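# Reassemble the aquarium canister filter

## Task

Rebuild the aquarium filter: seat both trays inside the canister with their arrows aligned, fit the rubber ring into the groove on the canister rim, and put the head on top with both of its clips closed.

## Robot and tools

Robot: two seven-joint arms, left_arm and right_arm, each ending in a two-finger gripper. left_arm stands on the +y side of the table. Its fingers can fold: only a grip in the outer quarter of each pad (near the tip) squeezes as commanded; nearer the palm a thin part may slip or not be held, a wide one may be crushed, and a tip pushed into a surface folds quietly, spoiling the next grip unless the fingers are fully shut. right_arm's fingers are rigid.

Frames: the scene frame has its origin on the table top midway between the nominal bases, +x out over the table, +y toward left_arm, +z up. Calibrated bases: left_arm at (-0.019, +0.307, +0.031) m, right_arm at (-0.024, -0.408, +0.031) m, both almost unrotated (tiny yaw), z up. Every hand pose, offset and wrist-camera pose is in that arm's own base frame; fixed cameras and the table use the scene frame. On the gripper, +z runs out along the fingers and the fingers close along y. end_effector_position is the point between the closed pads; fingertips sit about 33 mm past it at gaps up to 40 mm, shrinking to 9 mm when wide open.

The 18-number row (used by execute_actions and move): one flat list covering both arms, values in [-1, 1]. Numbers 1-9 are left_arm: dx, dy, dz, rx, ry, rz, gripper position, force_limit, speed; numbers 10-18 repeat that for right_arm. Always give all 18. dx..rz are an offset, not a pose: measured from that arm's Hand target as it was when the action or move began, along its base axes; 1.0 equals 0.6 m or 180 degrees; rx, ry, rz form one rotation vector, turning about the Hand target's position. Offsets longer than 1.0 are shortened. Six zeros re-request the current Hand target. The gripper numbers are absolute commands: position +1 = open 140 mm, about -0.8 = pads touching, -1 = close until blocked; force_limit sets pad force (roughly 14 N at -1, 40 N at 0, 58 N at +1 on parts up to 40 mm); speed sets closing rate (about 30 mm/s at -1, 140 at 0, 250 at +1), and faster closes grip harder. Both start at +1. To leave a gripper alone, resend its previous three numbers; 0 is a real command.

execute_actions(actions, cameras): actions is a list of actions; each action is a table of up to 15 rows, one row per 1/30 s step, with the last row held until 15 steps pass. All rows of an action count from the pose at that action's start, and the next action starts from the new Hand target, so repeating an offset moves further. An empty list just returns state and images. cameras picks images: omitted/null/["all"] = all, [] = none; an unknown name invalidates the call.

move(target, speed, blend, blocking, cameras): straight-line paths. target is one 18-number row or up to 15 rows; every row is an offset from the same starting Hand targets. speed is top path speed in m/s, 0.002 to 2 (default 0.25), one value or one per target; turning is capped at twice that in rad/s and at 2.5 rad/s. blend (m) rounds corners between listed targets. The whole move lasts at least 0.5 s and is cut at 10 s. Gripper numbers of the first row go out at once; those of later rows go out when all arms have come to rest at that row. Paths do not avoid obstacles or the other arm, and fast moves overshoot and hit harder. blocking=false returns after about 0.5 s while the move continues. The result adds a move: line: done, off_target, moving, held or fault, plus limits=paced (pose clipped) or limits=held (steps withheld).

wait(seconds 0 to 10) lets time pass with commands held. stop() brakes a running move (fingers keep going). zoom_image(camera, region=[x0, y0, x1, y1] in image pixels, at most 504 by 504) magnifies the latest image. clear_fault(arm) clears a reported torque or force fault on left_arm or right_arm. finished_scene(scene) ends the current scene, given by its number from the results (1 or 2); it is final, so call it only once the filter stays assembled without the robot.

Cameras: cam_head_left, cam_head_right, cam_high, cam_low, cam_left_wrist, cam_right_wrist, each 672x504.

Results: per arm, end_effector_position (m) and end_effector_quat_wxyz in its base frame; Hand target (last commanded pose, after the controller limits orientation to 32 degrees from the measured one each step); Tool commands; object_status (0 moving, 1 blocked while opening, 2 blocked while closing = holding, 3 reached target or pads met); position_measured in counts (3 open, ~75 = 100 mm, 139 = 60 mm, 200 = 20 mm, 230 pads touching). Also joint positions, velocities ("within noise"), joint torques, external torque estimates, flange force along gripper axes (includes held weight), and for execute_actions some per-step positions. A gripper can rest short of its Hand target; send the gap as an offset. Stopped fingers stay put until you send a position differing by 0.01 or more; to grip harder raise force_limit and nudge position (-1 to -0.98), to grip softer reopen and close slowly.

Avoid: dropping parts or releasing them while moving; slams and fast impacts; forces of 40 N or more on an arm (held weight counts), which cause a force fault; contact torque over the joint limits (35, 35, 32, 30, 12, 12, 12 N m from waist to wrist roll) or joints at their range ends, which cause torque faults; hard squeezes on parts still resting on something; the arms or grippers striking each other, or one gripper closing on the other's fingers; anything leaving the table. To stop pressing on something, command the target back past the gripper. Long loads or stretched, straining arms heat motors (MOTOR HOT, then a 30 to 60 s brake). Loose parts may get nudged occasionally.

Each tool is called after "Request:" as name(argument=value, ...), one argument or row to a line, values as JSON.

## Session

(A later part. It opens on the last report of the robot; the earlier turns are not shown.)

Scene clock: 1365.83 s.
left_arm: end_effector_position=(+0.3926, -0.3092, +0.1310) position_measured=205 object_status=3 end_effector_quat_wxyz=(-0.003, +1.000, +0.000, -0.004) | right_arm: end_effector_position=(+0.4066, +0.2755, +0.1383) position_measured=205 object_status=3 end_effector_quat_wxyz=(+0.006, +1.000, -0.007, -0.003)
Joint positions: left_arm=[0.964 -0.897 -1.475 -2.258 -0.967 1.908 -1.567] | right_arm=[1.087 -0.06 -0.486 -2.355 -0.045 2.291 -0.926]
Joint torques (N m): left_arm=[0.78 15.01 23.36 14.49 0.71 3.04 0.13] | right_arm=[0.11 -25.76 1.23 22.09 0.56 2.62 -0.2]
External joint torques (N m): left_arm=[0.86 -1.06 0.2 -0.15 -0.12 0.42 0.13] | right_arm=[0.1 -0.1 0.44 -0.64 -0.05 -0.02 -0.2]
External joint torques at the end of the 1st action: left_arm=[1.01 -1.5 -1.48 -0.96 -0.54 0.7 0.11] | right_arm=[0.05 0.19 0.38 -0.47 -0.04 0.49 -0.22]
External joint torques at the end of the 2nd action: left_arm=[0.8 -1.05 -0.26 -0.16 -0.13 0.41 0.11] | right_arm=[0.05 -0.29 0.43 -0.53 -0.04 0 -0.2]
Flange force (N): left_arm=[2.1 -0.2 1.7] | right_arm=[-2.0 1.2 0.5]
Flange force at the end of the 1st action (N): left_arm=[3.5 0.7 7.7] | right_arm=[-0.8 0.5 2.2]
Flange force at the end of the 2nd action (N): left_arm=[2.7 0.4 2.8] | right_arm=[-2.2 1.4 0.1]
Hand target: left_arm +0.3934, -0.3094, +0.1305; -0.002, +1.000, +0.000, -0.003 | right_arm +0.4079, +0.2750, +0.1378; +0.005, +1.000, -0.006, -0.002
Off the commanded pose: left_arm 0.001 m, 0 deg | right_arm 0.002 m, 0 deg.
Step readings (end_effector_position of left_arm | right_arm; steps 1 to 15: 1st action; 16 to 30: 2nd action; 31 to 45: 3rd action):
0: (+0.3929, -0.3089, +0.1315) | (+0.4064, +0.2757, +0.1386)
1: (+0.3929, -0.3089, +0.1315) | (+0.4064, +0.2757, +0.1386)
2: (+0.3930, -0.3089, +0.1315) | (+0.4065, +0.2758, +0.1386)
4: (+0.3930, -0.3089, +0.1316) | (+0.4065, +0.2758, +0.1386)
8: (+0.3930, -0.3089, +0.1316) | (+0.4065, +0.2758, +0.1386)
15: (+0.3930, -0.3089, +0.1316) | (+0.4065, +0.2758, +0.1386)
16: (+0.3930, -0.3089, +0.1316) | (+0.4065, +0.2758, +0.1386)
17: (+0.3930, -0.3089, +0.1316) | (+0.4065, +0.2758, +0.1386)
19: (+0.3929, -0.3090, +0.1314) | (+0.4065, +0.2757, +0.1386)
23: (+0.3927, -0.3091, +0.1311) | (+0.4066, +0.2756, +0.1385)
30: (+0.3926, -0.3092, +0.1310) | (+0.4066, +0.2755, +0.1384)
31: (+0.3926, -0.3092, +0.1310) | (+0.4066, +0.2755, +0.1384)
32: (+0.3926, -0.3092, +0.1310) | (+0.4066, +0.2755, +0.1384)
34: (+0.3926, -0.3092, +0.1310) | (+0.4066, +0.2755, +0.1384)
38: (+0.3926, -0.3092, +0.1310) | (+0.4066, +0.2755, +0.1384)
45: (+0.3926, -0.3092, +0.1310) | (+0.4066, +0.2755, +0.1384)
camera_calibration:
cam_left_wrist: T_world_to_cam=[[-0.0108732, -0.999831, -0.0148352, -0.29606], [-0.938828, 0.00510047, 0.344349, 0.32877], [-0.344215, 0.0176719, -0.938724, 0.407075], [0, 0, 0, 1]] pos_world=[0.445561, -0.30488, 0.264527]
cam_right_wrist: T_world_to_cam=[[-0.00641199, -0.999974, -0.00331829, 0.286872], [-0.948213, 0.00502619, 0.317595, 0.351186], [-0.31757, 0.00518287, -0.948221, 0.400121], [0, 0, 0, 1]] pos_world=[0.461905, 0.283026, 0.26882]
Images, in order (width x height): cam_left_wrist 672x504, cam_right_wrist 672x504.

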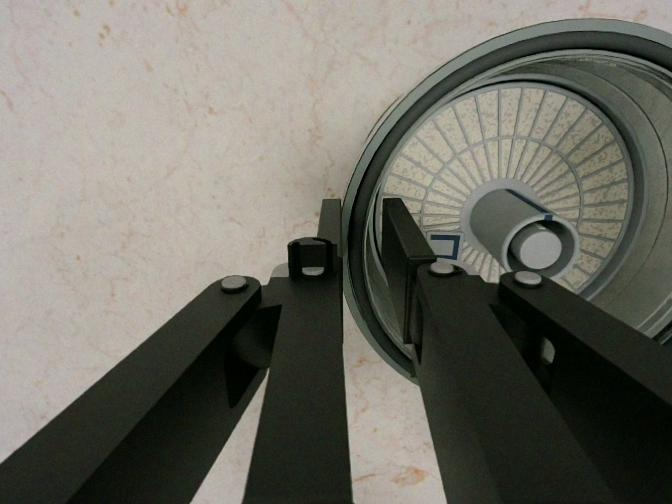

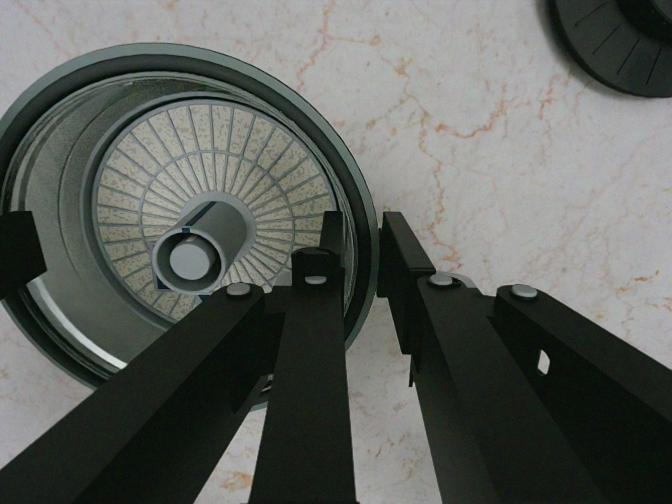

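Request:
move(
  target=[
    [0,0,0.15,0,0,0,-0.6,-0.6,-1,0,0,0.15,0,0,0,-0.6,-0.6,-1],
    [0,0.6,0.22,0,0,0,-0.6,-0.6,-1,0.12,0.128,0.3,0,0,0,-0.6,-0.6,-1],
  ],
  speed=[0.08,0.25],
  cameras=["cam_right_wrist","cam_high","cam_head_left","cam_left_wrist"],
)

Request:
zoom_image(
  camera="cam_right_wrist",
  region=[180, 80, 480, 340],
)

Request:
zoom_image(
  camera="cam_high",
  region=[215, 190, 295, 260],
)

Request:
zoom_image(
  camera="cam_high",
  region=[120, 270, 260, 400],
)

Scene clock: 1376.23 s.
left_arm: end_effector_position=(+0.3926, +0.0493, +0.2621) position_measured=205 object_status=3 end_effector_quat_wxyz=(-0.001, +1.000, +0.003, -0.004) | right_arm: end_effector_position=(+0.4808, +0.3523, +0.3190) position_measured=205 object_status=3 end_effector_quat_wxyz=(+0.004, +1.000, -0.008, +0.001)
Joint positions: left_arm=[0.982 -0.679 -0.722 -2.43 -0.443 1.851 -1.064] | right_arm=[1.079 0.123 -0.472 -1.672 0.049 1.777 -0.955]
Joint velocities: left_arm=[0 -0.001 -0.001 0 -0.001 -0.001 0.005] | right_arm=[within noise]
Joint torques (N m): left_arm=[-0.08 -3.71 11.6 22.59 1 3.08 0.25] | right_arm=[-0.08 -34.48 -0.97 24.91 1.08 2.31 -0.32]
External joint torques (N m): left_arm=[-0.04 0.52 0.47 -0.06 0.2 0.43 0.25] | right_arm=[-0.29 -0.45 0.55 -0.12 0.28 -0.35 -0.32]
Flange force (N): left_arm=[0.7 -1.8 0.9] | right_arm=[-0.4 0.9 -0.6]
Hand target: left_arm +0.3934, +0.0506, +0.2625; -0.002, +1.000, +0.000, -0.003 | right_arm +0.4799, +0.3518, +0.3178; +0.005, +1.000, -0.006, -0.002
Off the commanded pose: left_arm 0.002 m, 0 deg | right_arm 0.002 m, 0 deg.
move: done
camera_calibration:
cam_left_wrist: T_world_to_cam=[[-0.00452192, -0.999939, -0.0101194, 0.0605385], [-0.939063, 0.000767933, 0.343746, 0.282295], [-0.343717, 0.0110571, -0.939008, 0.524032], [0, 0, 0, 1]] pos_world=[0.445485, 0.0545237, 0.395646]
cam_right_wrist: T_world_to_cam=[[-0.00970641, -0.999935, -0.00591809, 0.367062], [-0.950261, 0.00738141, 0.311366, 0.365974], [-0.311302, 0.00864597, -0.950272, 0.590991], [0, 0, 0, 1]] pos_world=[0.53531, 0.359227, 0.449822]
Images, in order (width x height): cam_head_left 672x504, cam_high 672x504, cam_left_wrist 672x504, cam_right_wrist 672x504.

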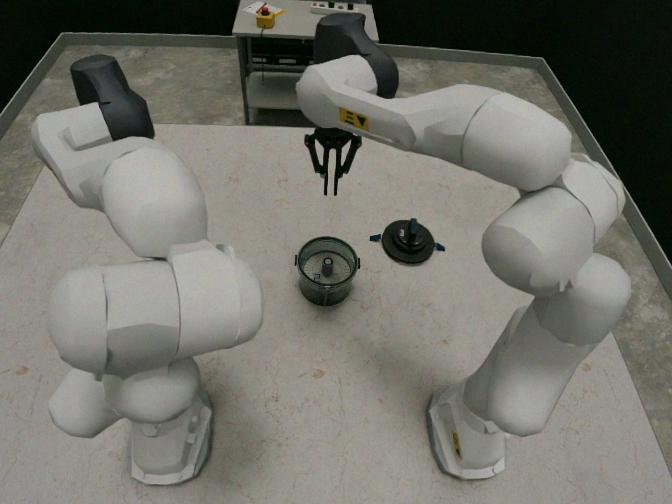

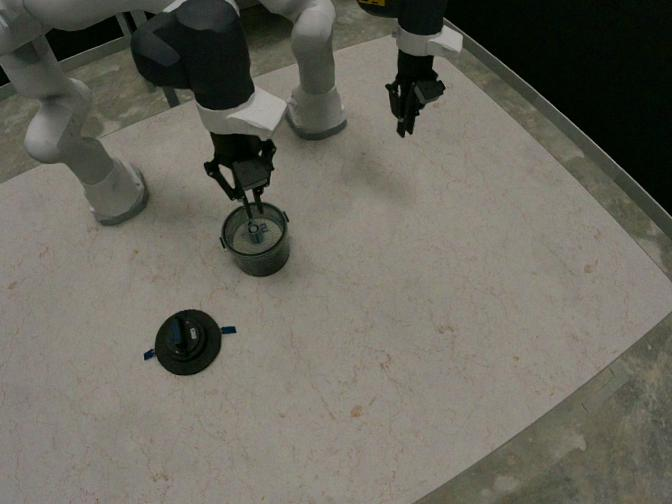

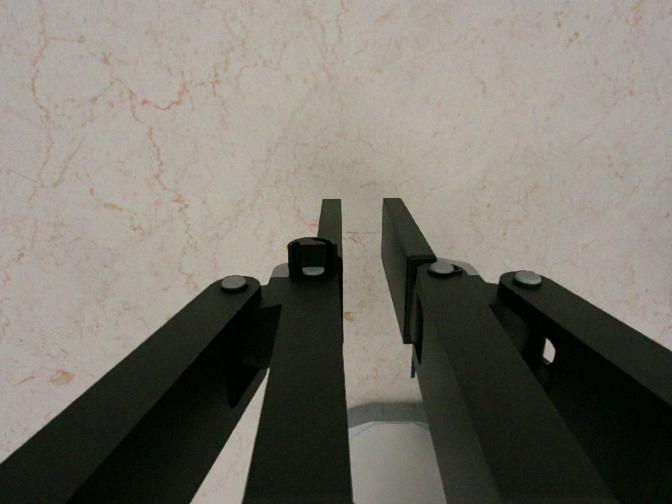

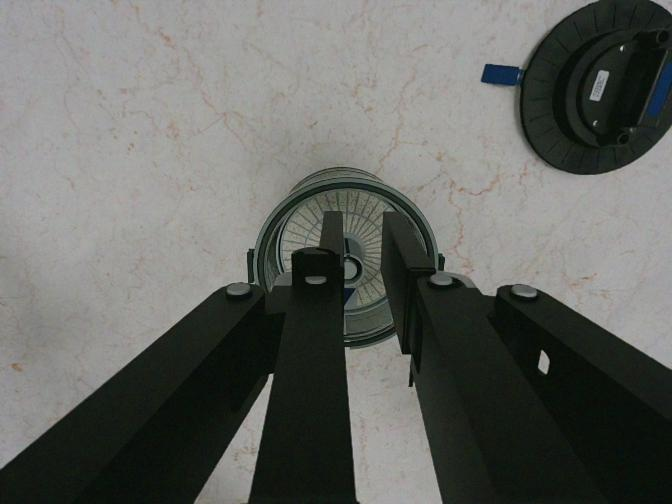

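Scaled by 1.680 from the camera's 672x504 image, which has a finer 960x720 frame.

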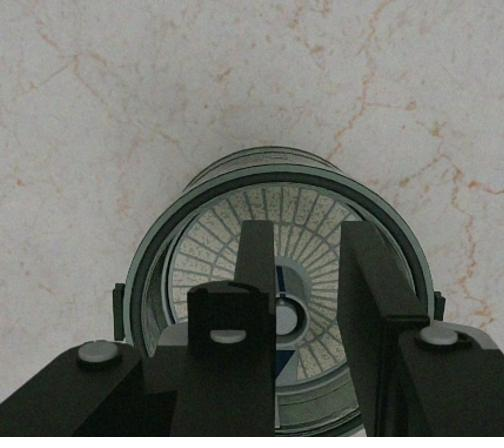

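Scaled by 6.300 from the camera's 672x504 image, which has a finer 960x720 frame.

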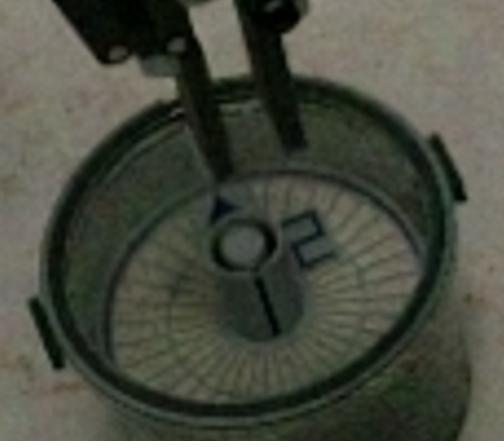

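Scaled by 3.600 from the camera's 672x504 image, which has a finer 960x720 frame.

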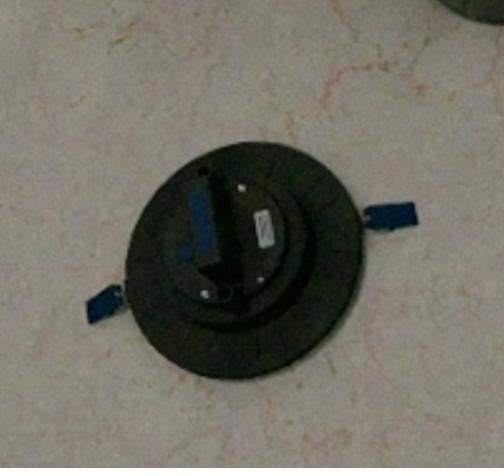

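Request:
move(
  target=[0,0.2,0,0,0,0,-0.6,-0.6,-1,0.167,-0.4447,0,0,0,0,0.7,-0.6,0],
  speed=0.25,
  cameras=["cam_right_wrist"],
)

Request:
zoom_image(
  camera="cam_right_wrist",
  region=[180, 20, 500, 340],
)

Scene clock: 1387.07 s.
left_arm: end_effector_position=(+0.3927, +0.1689, +0.2620) position_measured=205 object_status=3 end_effector_quat_wxyz=(+0.000, +1.000, +0.002, -0.003) | right_arm: end_effector_position=(+0.5812, +0.0842, +0.3189) position_measured=41 object_status=3 end_effector_quat_wxyz=(+0.006, +1.000, -0.010, +0.000)
Joint positions: left_arm=[1.12 -0.493 -0.629 -2.357 -0.297 1.927 -0.918] | right_arm=[0.793 0.099 -0.676 -1.715 0.052 1.791 -1.443]
Joint velocities: left_arm=[within noise] | right_arm=[-0.002 0 0.001 0.001 0.001 0 -0.007]
Joint torques (N m): left_arm=[0.71 -10.39 7.66 24.14 0.86 3.05 0.19] | right_arm=[0.04 -30.2 -1.25 25.01 1.1 2.36 -0.18]
External joint torques (N m): left_arm=[0.58 0.51 -0.2 0.46 0.09 0.42 0.19] | right_arm=[-0.06 -0.37 0.6 -0.03 0.27 -0.3 -0.18]
Flange force (N): left_arm=[3.5 -2.5 0.6] | right_arm=[-0.4 0.0 -0.7]
Hand target: left_arm +0.3934, +0.1706, +0.2625; -0.002, +1.000, +0.000, -0.003 | right_arm +0.5801, +0.0850, +0.3178; +0.005, +1.000, -0.006, -0.002
Off the commanded pose: left_arm 0.002 m, 0 deg | right_arm 0.002 m, 1 deg.
move: done
camera_calibration:
cam_right_wrist: T_world_to_cam=[[-0.0124316, -0.999917, -0.00338819, 0.100836], [-0.950167, 0.0107574, 0.311556, 0.463048], [-0.311494, 0.00709249, -0.950222, 0.624649], [0, 0, 0, 1]] pos_world=[0.6358, 0.0914158, 0.449631]
Images, in order (width x height): cam_right_wrist 672x504.

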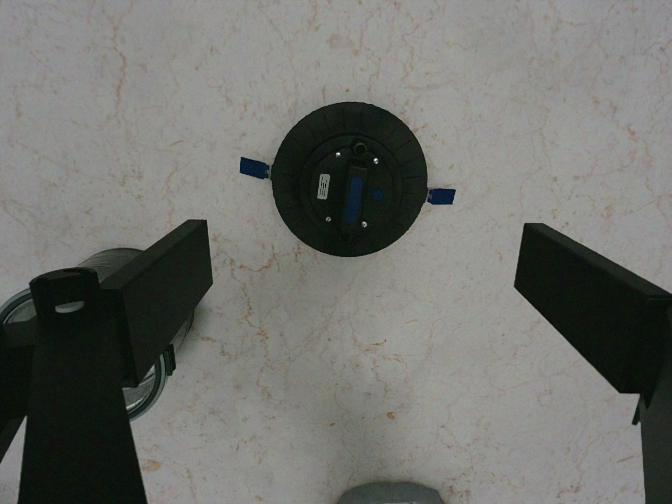

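Scaled by 1.575 from the camera's 672x504 image, which has a finer 960x720 frame.

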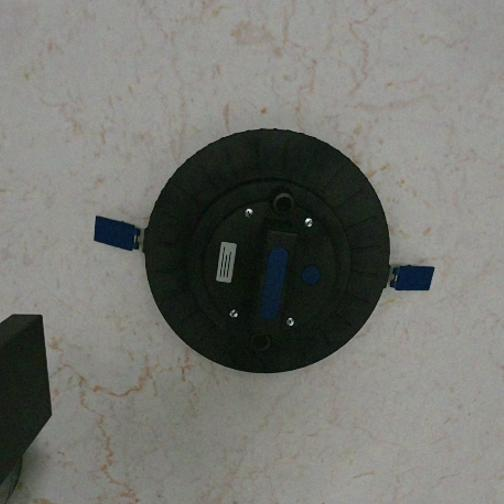

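Request:
move(
  target=[0,0,0,0,0,0,-0.6,-0.6,-1,-0.032,-0.0125,-0.313,0,0,-0.052,-0.1,-0.6,0],
  speed=0.2,
  cameras=["cam_right_wrist","cam_low"],
)

Request:
zoom_image(
  camera="cam_right_wrist",
  region=[150, 20, 550, 400],
)

Request:
zoom_image(
  camera="cam_low",
  region=[250, 170, 350, 260],
)

Scene clock: 1412.07 s.
left_arm: end_effector_position=(+0.3928, +0.1690, +0.2621) position_measured=205 object_status=3 end_effector_quat_wxyz=(+0.000, +1.000, +0.002, -0.003) | right_arm: end_effector_position=(+0.5603, +0.0767, +0.1308) position_measured=141 object_status=3 end_effector_quat_wxyz=(+0.006, +0.996, -0.084, -0.004)
Joint positions: left_arm=[1.12 -0.493 -0.629 -2.357 -0.297 1.927 -0.917] | right_arm=[0.793 0.205 -0.674 -2.099 0.152 2.245 -1.37]
Joint velocities: left_arm=[within noise] | right_arm=[0 0 0.001 0 -0.001 0.004 0.002]
Joint torques (N m): left_arm=[0.9 -10.47 7.64 24.02 0.81 3.01 0.22] | right_arm=[0.3 -31.45 -3.3 22.12 0.94 2.7 0.23]
External joint torques (N m): left_arm=[0.84 0.52 -0.16 0.23 0.04 0.36 0.23] | right_arm=[0.32 -0.33 0.69 -0.87 0.27 0.05 0.23]
Flange force (N): left_arm=[2.9 -2.6 0.9] | right_arm=[-4.3 0.1 0.7]
Hand target: left_arm +0.3934, +0.1706, +0.2625; -0.002, +1.000, +0.000, -0.003 | right_arm +0.5609, +0.0775, +0.1300; +0.005, +0.996, -0.088, -0.003
Off the commanded pose: left_arm 0.002 m, 0 deg | right_arm 0.001 m, 0 deg.
move: done
camera_calibration:
cam_right_wrist: T_world_to_cam=[[-0.159733, -0.987155, -0.00311444, 0.173882], [-0.935868, 0.150428, 0.318625, 0.48211], [-0.314064, 0.0538095, -0.947876, 0.437072], [0, 0, 0, 1]] pos_world=[0.616234, 0.0756067, 0.261219]
Images, in order (width x height): cam_low 672x504, cam_right_wrist 672x504.

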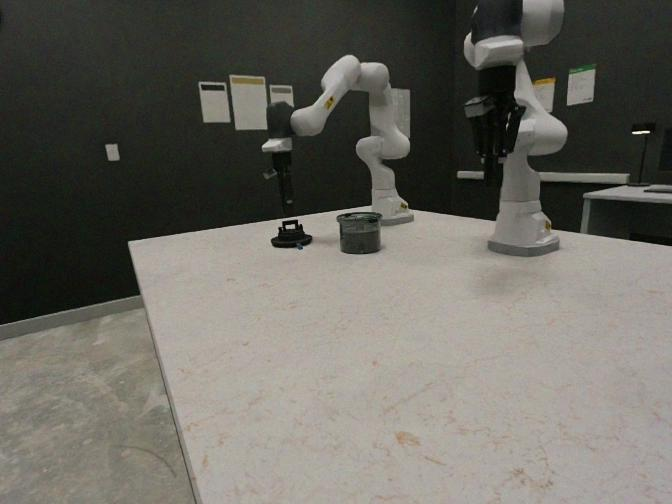

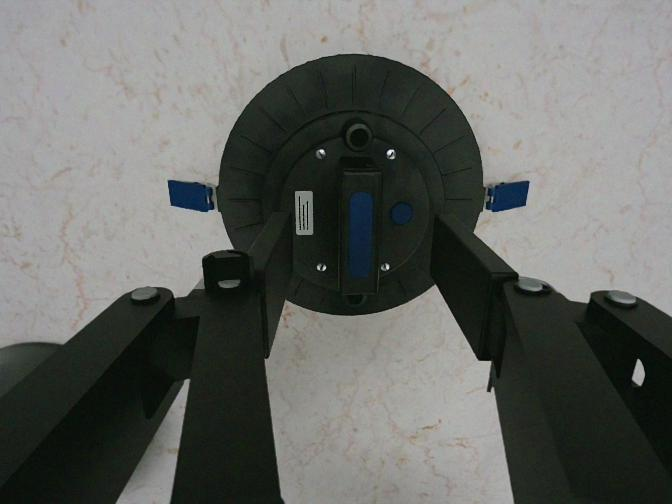

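Scaled by 1.260 from the camera's 672x504 image, which has a finer 960x720 frame.

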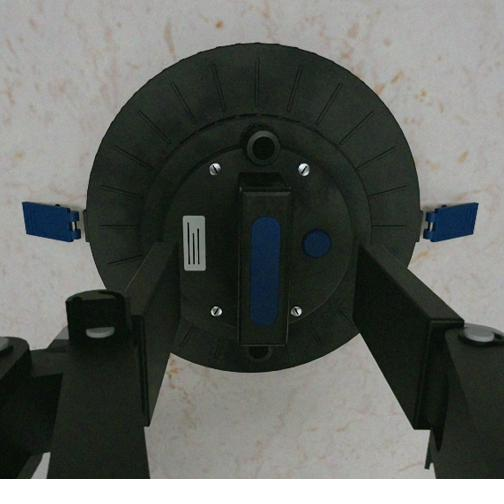

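Scaled by 5.040 from the camera's 672x504 image, which has a finer 960x720 frame.

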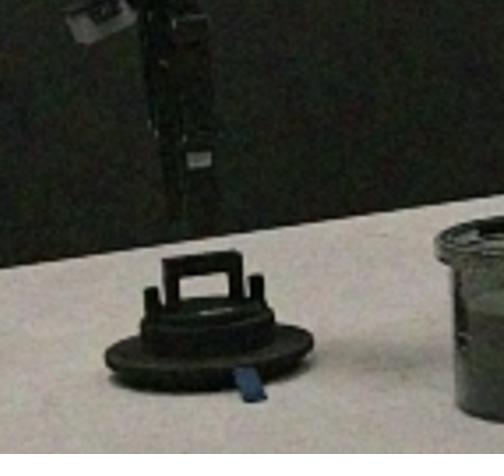

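Request:
move(
  target=[0,0,0,0,0,0,-0.6,-0.6,-1,0,-0.0025,-0.073,0,0,0,-0.1,-0.6,0],
  speed=0.05,
  cameras=["cam_right_wrist","cam_low"],
)

Request:
zoom_image(
  camera="cam_low",
  region=[250, 170, 350, 260],
)

Scene clock: 1424.40 s.
left_arm: end_effector_position=(+0.3929, +0.1690, +0.2621) position_measured=205 object_status=3 end_effector_quat_wxyz=(+0.000, +1.000, +0.002, -0.003) | right_arm: end_effector_position=(+0.5602, +0.0754, +0.0869) position_measured=141 object_status=3 end_effector_quat_wxyz=(+0.006, +0.996, -0.091, -0.004)
Joint positions: left_arm=[1.12 -0.493 -0.629 -2.357 -0.297 1.927 -0.917] | right_arm=[0.764 0.285 -0.642 -2.13 0.222 2.338 -1.405]
Joint velocities: left_arm=[within noise] | right_arm=[0 -0.001 0 0 0.002 0.002 -0.005]
Joint torques (N m): left_arm=[0.96 -10.54 7.67 23.97 0.79 3.01 0.21] | right_arm=[-0.23 -33.62 -4.22 21.12 0.92 2.67 -0.21]
External joint torques (N m): left_arm=[0.91 0.5 -0.15 0.1 0.02 0.35 0.21] | right_arm=[-0.2 -0.49 1.06 -0.7 0.3 0.03 -0.21]
Flange force (N): left_arm=[2.6 -2.5 1.1] | right_arm=[-2.1 0.8 1.3]
Hand target: left_arm +0.3934, +0.1706, +0.2625; -0.002, +1.000, +0.000, -0.003 | right_arm +0.5609, +0.0760, +0.0862; +0.005, +0.996, -0.088, -0.003
Off the commanded pose: left_arm 0.002 m, 0 deg | right_arm 0.001 m, 0 deg.
move: done
camera_calibration:
cam_right_wrist: T_world_to_cam=[[-0.173943, -0.984752, -0.00255143, 0.180202], [-0.933628, 0.164088, 0.318455, 0.494], [-0.313181, 0.0577753, -0.947934, 0.394731], [0, 0, 0, 1]] pos_world=[0.616179, 0.0735892, 0.217321]
Images, in order (width x height): cam_low 672x504, cam_right_wrist 672x504.

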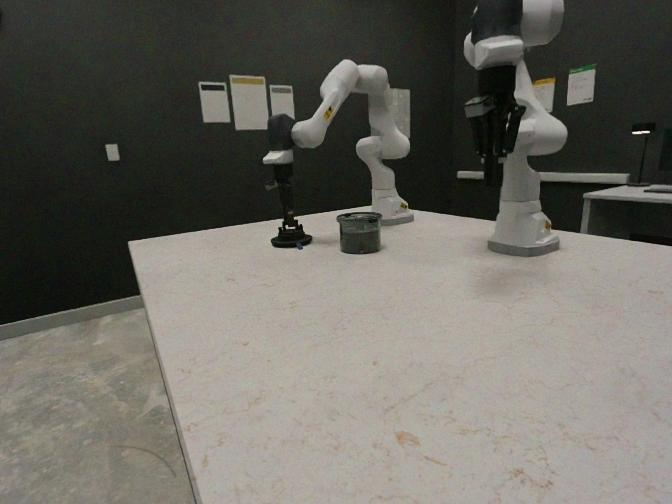

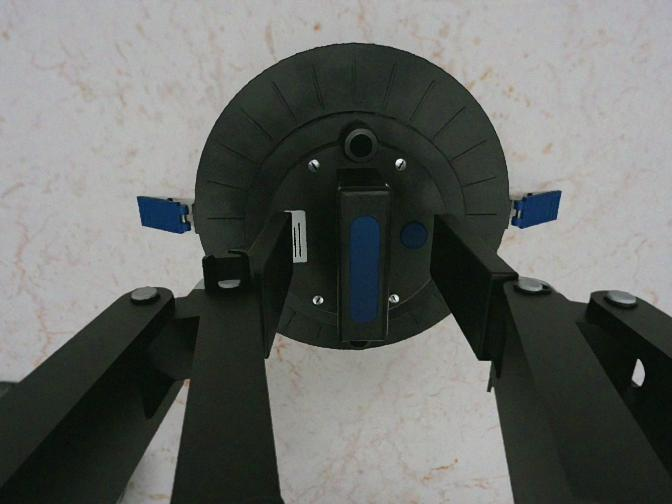

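Scaled by 5.040 from the camera's 672x504 image, which has a finer 960x720 frame.

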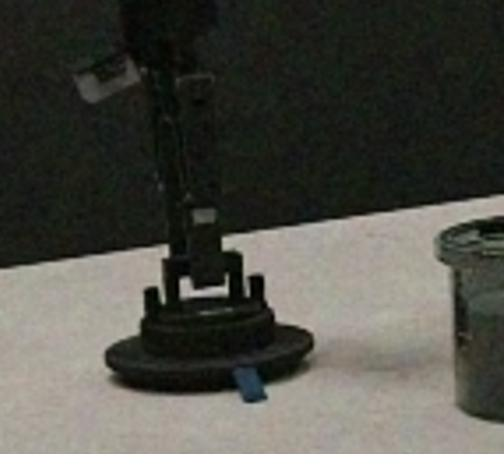

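Request:
execute_actions(
  actions=[
    [[0,0,0,0,0,0,-0.6,-0.6,-1,0,0,0,0,0,0,-1,0,-1]],
    [[0,0,0,0,0,0,-0.6,-0.6,-1,0,0,0,0,0,0,-1,0,-1]],
    [[0,0,0,0,0,0,-0.6,-0.6,-1,0,0,0,0,0,0,-1,0,-1]],
    [[0,0,0,0,0,0,-0.6,-0.6,-1,0,0,0,0,0,0,-1,0,-1]],
    [[0,0,0,0,0,0,-0.6,-0.6,-1,0,0,0,0,0,0,-1,0,-1]],
    [[0,0,0,0,0,0,-0.6,-0.6,-1,0,0,0,0,0,0,-1,0,-1]],
  ],
  cameras=["cam_right_wrist"],
)

Scene clock: 1434.03 s.
left_arm: end_effector_position=(+0.3929, +0.1690, +0.2622) position_measured=205 object_status=3 end_effector_quat_wxyz=(+0.000, +1.000, +0.002, -0.003) | right_arm: end_effector_position=(+0.5606, +0.0757, +0.0870) position_measured=202 object_status=2 end_effector_quat_wxyz=(+0.005, +0.996, -0.089, -0.003)
Joint positions: left_arm=[1.12 -0.493 -0.629 -2.357 -0.297 1.927 -0.917] | right_arm=[0.763 0.285 -0.641 -2.13 0.223 2.339 -1.409]
Joint torques (N m): left_arm=[0.94 -10.49 7.65 23.93 0.79 2.99 0.2] | right_arm=[0.02 -32.73 -4.16 20.9 0.77 2.99 -0.15]
External joint torques (N m): left_arm=[1.05 0.6 0.01 0.08 0.02 0.35 0.2] | right_arm=[0.19 0.43 1.25 -0.95 0.15 0.34 -0.15]
External joint torques at the end of the 2nd action: left_arm=[0.88 0.51 -0.16 0.21 0.03 0.37 0.18] | right_arm=[-0.1 -0.46 1.15 -0.89 0.22 0.01 -0.27]
External joint torques at the end of the 3rd action: left_arm=[0.92 0.6 -0.12 0.09 0.04 0.35 0.19] | right_arm=[-0.03 0.46 1.04 -1.3 0.18 -0.05 -0.2]
External joint torques at the end of the 4th action: left_arm=[0.86 0.51 -0.18 0.16 0.03 0.37 0.18] | right_arm=[0.05 0.34 1.07 -0.94 0.15 0.33 -0.13]
External joint torques at the end of the 5th action: left_arm=[0.99 0.43 -0.05 0.22 0.03 0.37 0.19] | right_arm=[0.11 0.42 1.13 -0.92 0.14 0.31 -0.1]
Flange force (N): left_arm=[2.6 -2.9 1.1] | right_arm=[-1.7 0.0 3.4]
Flange force at the end of the 2nd action (N): left_arm=[2.9 -2.6 0.9] | right_arm=[-2.8 1.0 1.3]
Flange force at the end of the 3rd action (N): left_arm=[2.8 -2.7 1.1] | right_arm=[-2.0 0.6 2.9]
Flange force at the end of the 4th action (N): left_arm=[2.8 -2.5 1.1] | right_arm=[-1.8 0.3 3.1]
Flange force at the end of the 5th action (N): left_arm=[2.6 -2.6 0.8] | right_arm=[-1.6 0.0 3.2]
Hand target: left_arm +0.3934, +0.1706, +0.2625; -0.002, +1.000, +0.000, -0.003 | right_arm +0.5609, +0.0760, +0.0862; +0.005, +0.996, -0.088, -0.003
Off the commanded pose: left_arm 0.002 m, 0 deg | right_arm 0.001 m, 0 deg.
Step readings (end_effector_position of left_arm | right_arm; steps 1 to 15: 1st action; 16 to 30: 2nd action; 31 to 45: 3rd action; 46 to 60: 4th action; 61 to 75: 5th action; 76 to 90: 6th action):
0: (+0.3929, +0.1690, +0.2622) | (+0.5604, +0.0755, +0.0870)
1: (+0.3929, +0.1690, +0.2622) | (+0.5604, +0.0755, +0.0870)
2: (+0.3929, +0.1690, +0.2622) | (+0.5604, +0.0755, +0.0870)
4: (+0.3929, +0.1690, +0.2622) | (+0.5604, +0.0755, +0.0870)
8: (+0.3929, +0.1690, +0.2622) | (+0.5604, +0.0755, +0.0870)
15: (+0.3929, +0.1690, +0.2622) | (+0.5604, +0.0755, +0.0869)
16: (+0.3929, +0.1690, +0.2622) | (+0.5604, +0.0755, +0.0869)
17: (+0.3929, +0.1690, +0.2622) | (+0.5604, +0.0755, +0.0869)
19: (+0.3929, +0.1690, +0.2622) | (+0.5604, +0.0755, +0.0869)
23: (+0.3929, +0.1690, +0.2622) | (+0.5604, +0.0755, +0.0869)
30: (+0.3929, +0.1690, +0.2622) | (+0.5604, +0.0755, +0.0869)
31: (+0.3929, +0.1690, +0.2622) | (+0.5604, +0.0755, +0.0869)
32: (+0.3929, +0.1690, +0.2622) | (+0.5604, +0.0755, +0.0869)
34: (+0.3929, +0.1690, +0.2622) | (+0.5604, +0.0755, +0.0869)
38: (+0.3929, +0.1690, +0.2622) | (+0.5605, +0.0757, +0.0870)
45: (+0.3929, +0.1690, +0.2622) | (+0.5606, +0.0757, +0.0870)
46: (+0.3929, +0.1690, +0.2622) | (+0.5606, +0.0757, +0.0870)
47: (+0.3929, +0.1690, +0.2622) | (+0.5606, +0.0757, +0.0870)
49: (+0.3929, +0.1690, +0.2622) | (+0.5606, +0.0757, +0.0870)
53: (+0.3929, +0.1690, +0.2622) | (+0.5606, +0.0757, +0.0870)
60: (+0.3929, +0.1690, +0.2622) | (+0.5606, +0.0757, +0.0870)
61: (+0.3929, +0.1690, +0.2622) | (+0.5606, +0.0757, +0.0870)
62: (+0.3929, +0.1690, +0.2622) | (+0.5606, +0.0757, +0.0870)
64: (+0.3929, +0.1690, +0.2622) | (+0.5606, +0.0757, +0.0870)
68: (+0.3929, +0.1690, +0.2622) | (+0.5606, +0.0757, +0.0870)
75: (+0.3929, +0.1690, +0.2622) | (+0.5606, +0.0757, +0.0870)
76: (+0.3929, +0.1690, +0.2622) | (+0.5606, +0.0757, +0.0870)
77: (+0.3929, +0.1690, +0.2622) | (+0.5606, +0.0757, +0.0870)
79: (+0.3929, +0.1690, +0.2622) | (+0.5606, +0.0757, +0.0870)
83: (+0.3929, +0.1690, +0.2622) | (+0.5606, +0.0757, +0.0870)
90: (+0.3929, +0.1690, +0.2622) | (+0.5606, +0.0757, +0.0870)
camera_calibration:
cam_right_wrist: T_world_to_cam=[[-0.169934, -0.98545, -0.00338373, 0.178402], [-0.934598, 0.160075, 0.317653, 0.495175], [-0.312489, 0.0571426, -0.948201, 0.394547], [0, 0, 0, 1]] pos_world=[0.616397, 0.0739954, 0.21742]
Images, in order (width x height): cam_right_wrist 672x504.

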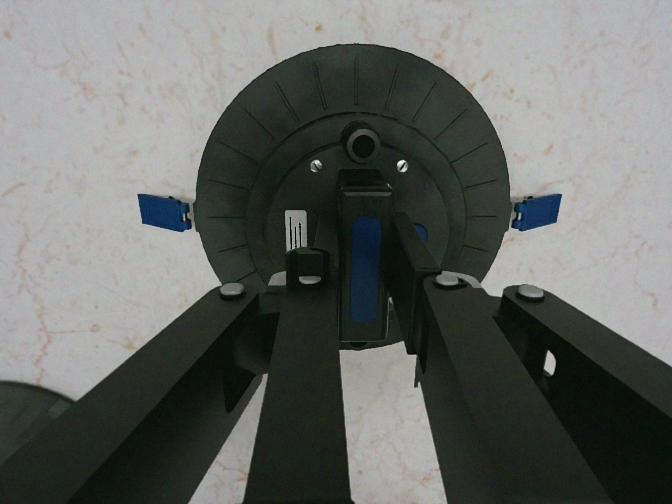

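Request:
move(
  target=[
    [0,0,0,0,0,0,-0.6,-0.6,-1,0,0,0.273,0,0,0,-1,0,-1],
    [0,0,0,0,0,0,-0.6,-0.6,-1,-0.2657,0.46,0.273,0,0,0.0567,-1,0,-1],
  ],
  speed=[0.1,0.18],
)

Request:
zoom_image(
  camera="cam_low",
  region=[310, 170, 410, 270],
)

Request:
zoom_image(
  camera="cam_head_left",
  region=[270, 180, 390, 320],
)

Request:
zoom_image(
  camera="cam_head_right",
  region=[260, 180, 380, 320],
)

Request:
zoom_image(
  camera="cam_right_wrist",
  region=[80, 0, 580, 440],
)

Scene clock: 1455.87 s.
left_arm: end_effector_position=(+0.3929, +0.1690, +0.2622) position_measured=205 object_status=3 end_effector_quat_wxyz=(+0.000, +1.000, +0.002, -0.003) | right_arm: end_effector_position=(+0.3979, +0.3490, +0.2438) position_measured=202 object_status=2 end_effector_quat_wxyz=(+0.012, +1.000, +0.006, -0.007)
Joint positions: left_arm=[1.12 -0.493 -0.629 -2.356 -0.297 1.927 -0.917] | right_arm=[1.093 -0.052 -0.362 -2.058 -0.029 1.982 -0.841]
Joint velocities: left_arm=[within noise] | right_arm=[0.001 0 0 0 -0.001 -0.001 0.006]
Joint torques (N m): left_arm=[0.96 -10.51 7.65 23.93 0.79 3 0.19] | right_arm=[0.15 -33.55 1.5 28.3 0.64 2.99 0.25]
External joint torques (N m): left_arm=[0.9 0.47 -0.16 0.13 0.02 0.35 0.19] | right_arm=[0.17 -4.5 0.97 3.57 -0.09 0.4 0.25]
Flange force (N): left_arm=[2.6 -2.4 1.1] | right_arm=[-3.1 0.9 -8.9]
Hand target: left_arm +0.3934, +0.1706, +0.2625; -0.002, +1.000, +0.000, -0.003 | right_arm +0.4015, +0.3520, +0.2500; +0.005, +1.000, +0.001, -0.002
Off the commanded pose: left_arm 0.002 m, 0 deg | right_arm 0.008 m, 1 deg.
move: off_target (right_arm)
camera_calibration:
cam_left_wrist: T_world_to_cam=[[-0.00750558, -0.999924, -0.00982136, 0.181346], [-0.939371, 0.00368324, 0.342882, 0.282282], [-0.342819, 0.0117994, -0.939327, 0.522559], [0, 0, 0, 1]] pos_world=[0.445672, 0.174127, 0.395846]
cam_right_wrist: T_world_to_cam=[[0.0200295, -0.999764, 0.008412, 0.347215], [-0.94508, -0.0161873, 0.326439, 0.313174], [-0.326226, -0.0144884, -0.945181, 0.506569], [0, 0, 0, 1]] pos_world=[0.454276, 0.359542, 0.373646]

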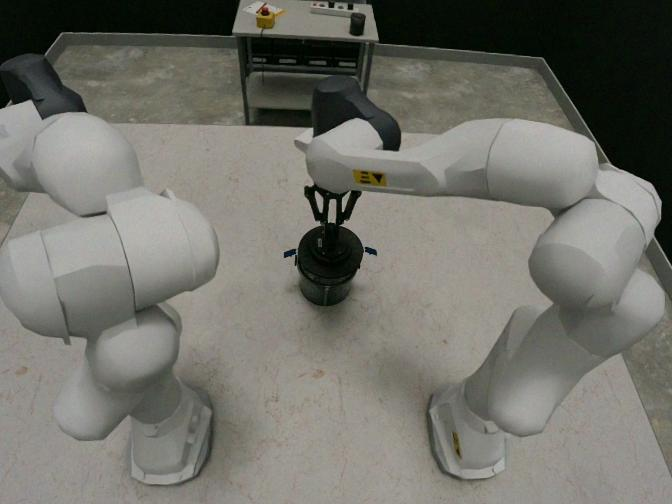

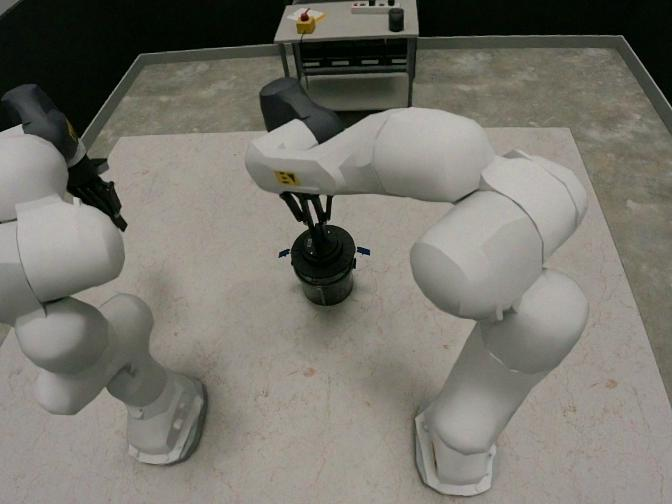

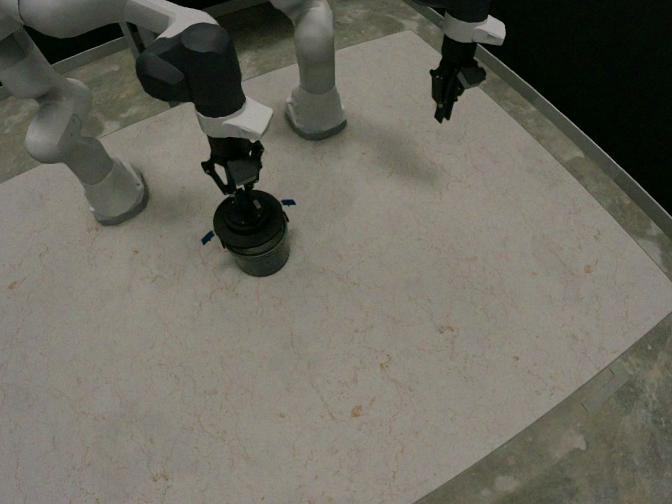

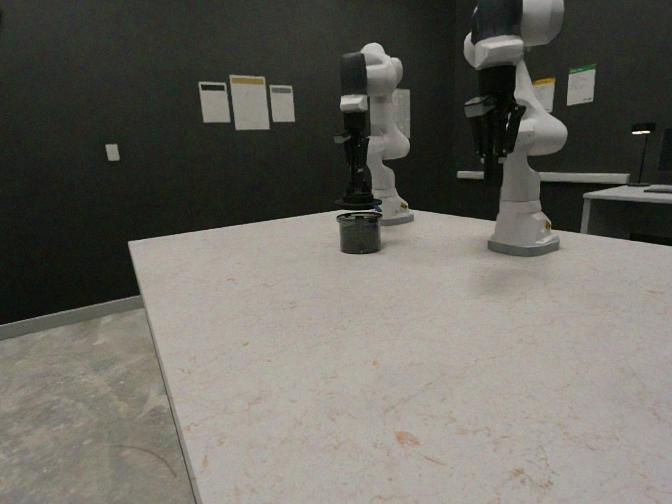

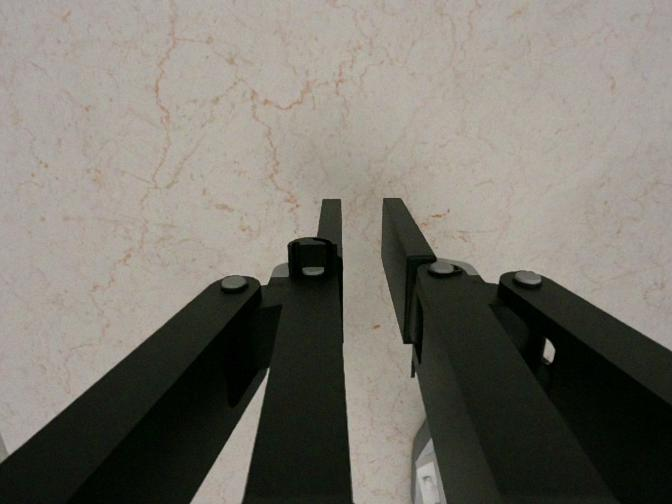

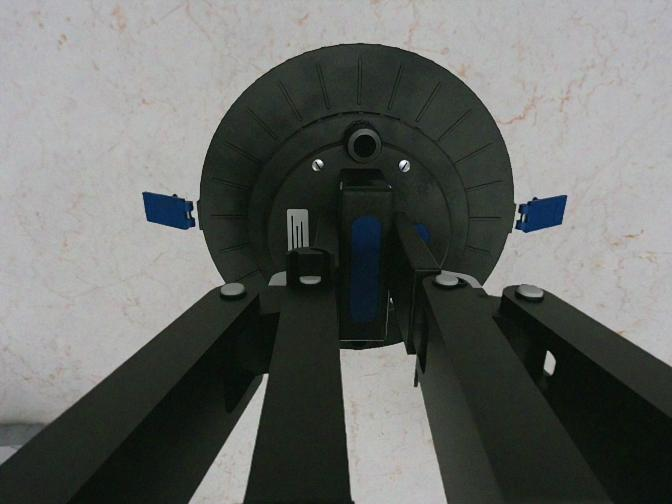

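Scaled by 5.040 from the camera's 672x504 image, which has a finer 960x720 frame.

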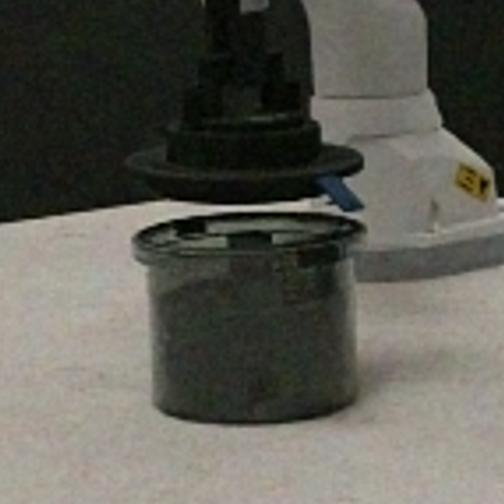

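Scaled by 3.600 from the camera's 672x504 image, which has a finer 960x720 frame.

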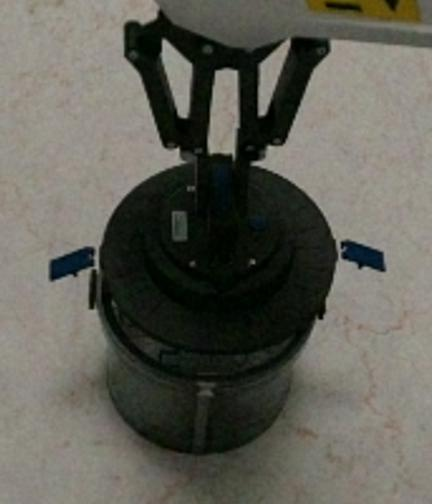

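Scaled by 3.600 from the camera's 672x504 image, which has a finer 960x720 frame.

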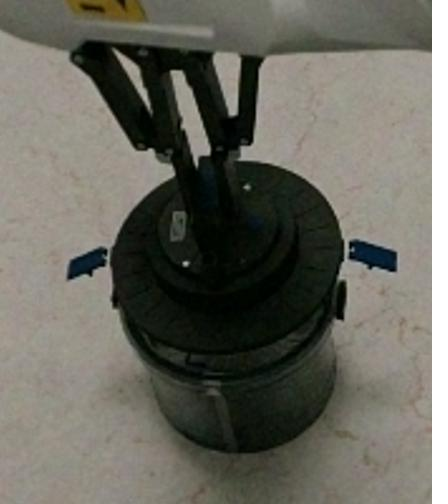

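Scaled by 1.008 from the camera's 672x504 image, which has a finer 960x720 frame.

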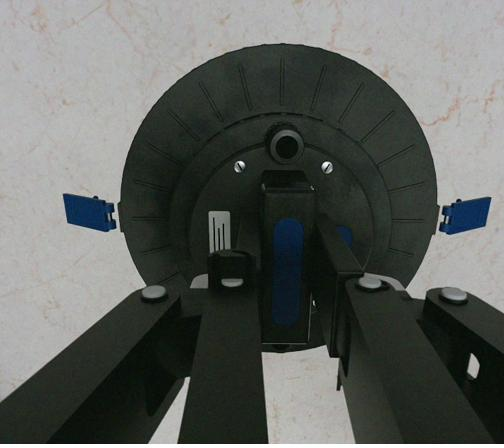

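Request:
move(
  target=[0.11,-0.6,0.16,0,0,0,-0.6,-0.6,-1,0.004,0.003,0.006,0,0,0,-1,0,-1],
  speed=0.2,
  cameras=["cam_left_wrist","cam_head_left","cam_head_right"],
)

Request:
zoom_image(
  camera="cam_left_wrist",
  region=[372, 50, 672, 350],
)

Scene clock: 1482.50 s.
left_arm: end_effector_position=(+0.4602, -0.1877, +0.3587) position_measured=205 object_status=3 end_effector_quat_wxyz=(-0.004, +1.000, -0.002, -0.001) | right_arm: end_effector_position=(+0.4013, +0.3519, +0.2478) position_measured=202 object_status=2 end_effector_quat_wxyz=(+0.011, +1.000, +0.005, -0.005)
Joint positions: left_arm=[1.083 -0.663 -1.103 -1.898 -0.575 1.559 -1.491] | right_arm=[1.093 -0.045 -0.362 -2.041 -0.028 1.976 -0.839]
Joint velocities: left_arm=[0 -0.001 0 0 0.001 -0.001 -0.006] | right_arm=[within noise]
Joint torques (N m): left_arm=[1.02 6.41 17.56 20.63 0.45 2.45 -0.1] | right_arm=[0.02 -33.69 1.32 28.32 0.97 2.84 0.11]
External joint torques (N m): left_arm=[1.05 -1.22 -0.01 0.45 -0.44 -0.2 -0.1] | right_arm=[0.13 -4.35 0.95 3.55 0.24 0.23 0.11]
Flange force (N): left_arm=[1.9 1.3 -0.9] | right_arm=[-2.1 0.4 -9.0]
Hand target: left_arm +0.4594, -0.1894, +0.3585; -0.002, +1.000, +0.000, -0.003 | right_arm +0.4039, +0.3538, +0.2536; +0.005, +1.000, +0.001, -0.002
Off the commanded pose: left_arm 0.002 m, 0 deg | right_arm 0.007 m, 1 deg.
move: off_target (right_arm)
camera_calibration:
cam_left_wrist: T_world_to_cam=[[-0.0157041, -0.999745, -0.0162191, -0.167793], [-0.940445, 0.00925963, 0.339818, 0.316439], [-0.339582, 0.0205897, -0.940351, 0.641007], [0, 0, 0, 1]] pos_world=[0.512632, -0.183879, 0.492518]
Images, in order (width x height): cam_head_left 672x504, cam_head_right 672x504, cam_left_wrist 672x504.

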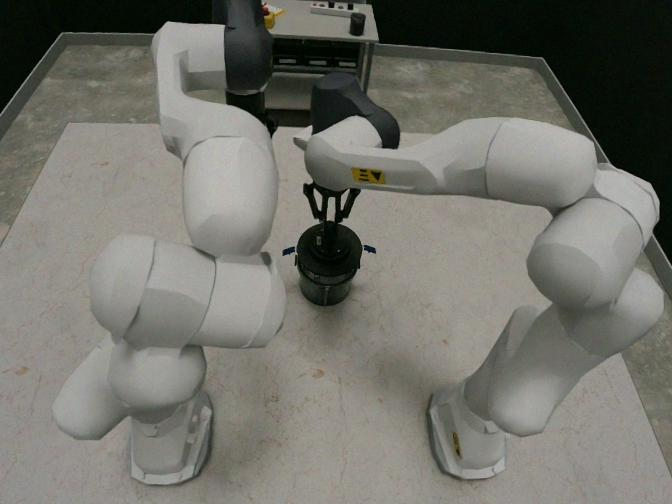

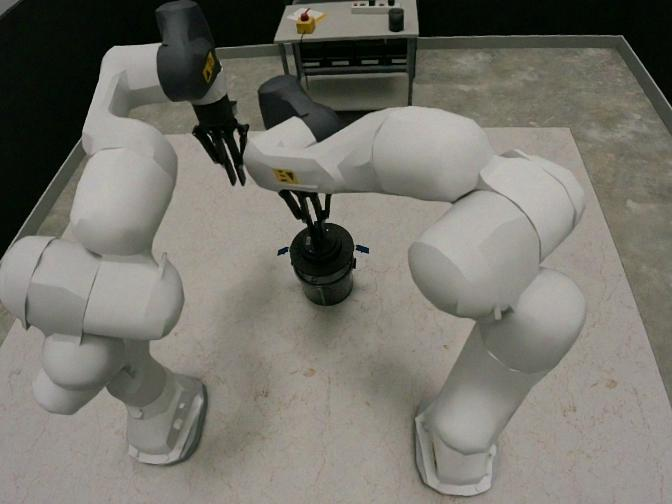

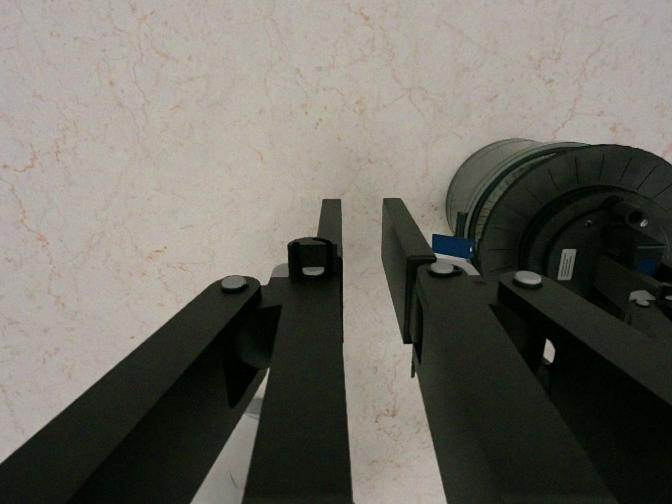

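Scaled by 1.680 from the camera's 672x504 image, which has a finer 960x720 frame.

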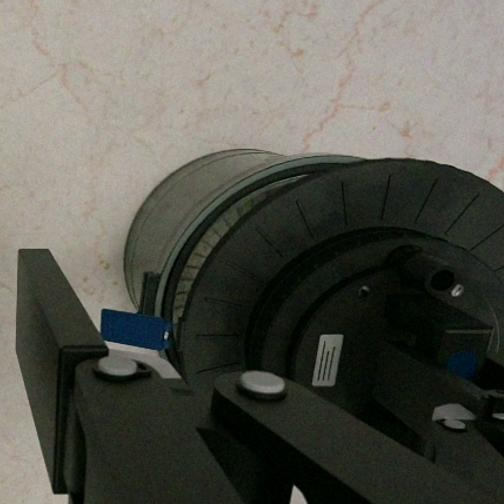

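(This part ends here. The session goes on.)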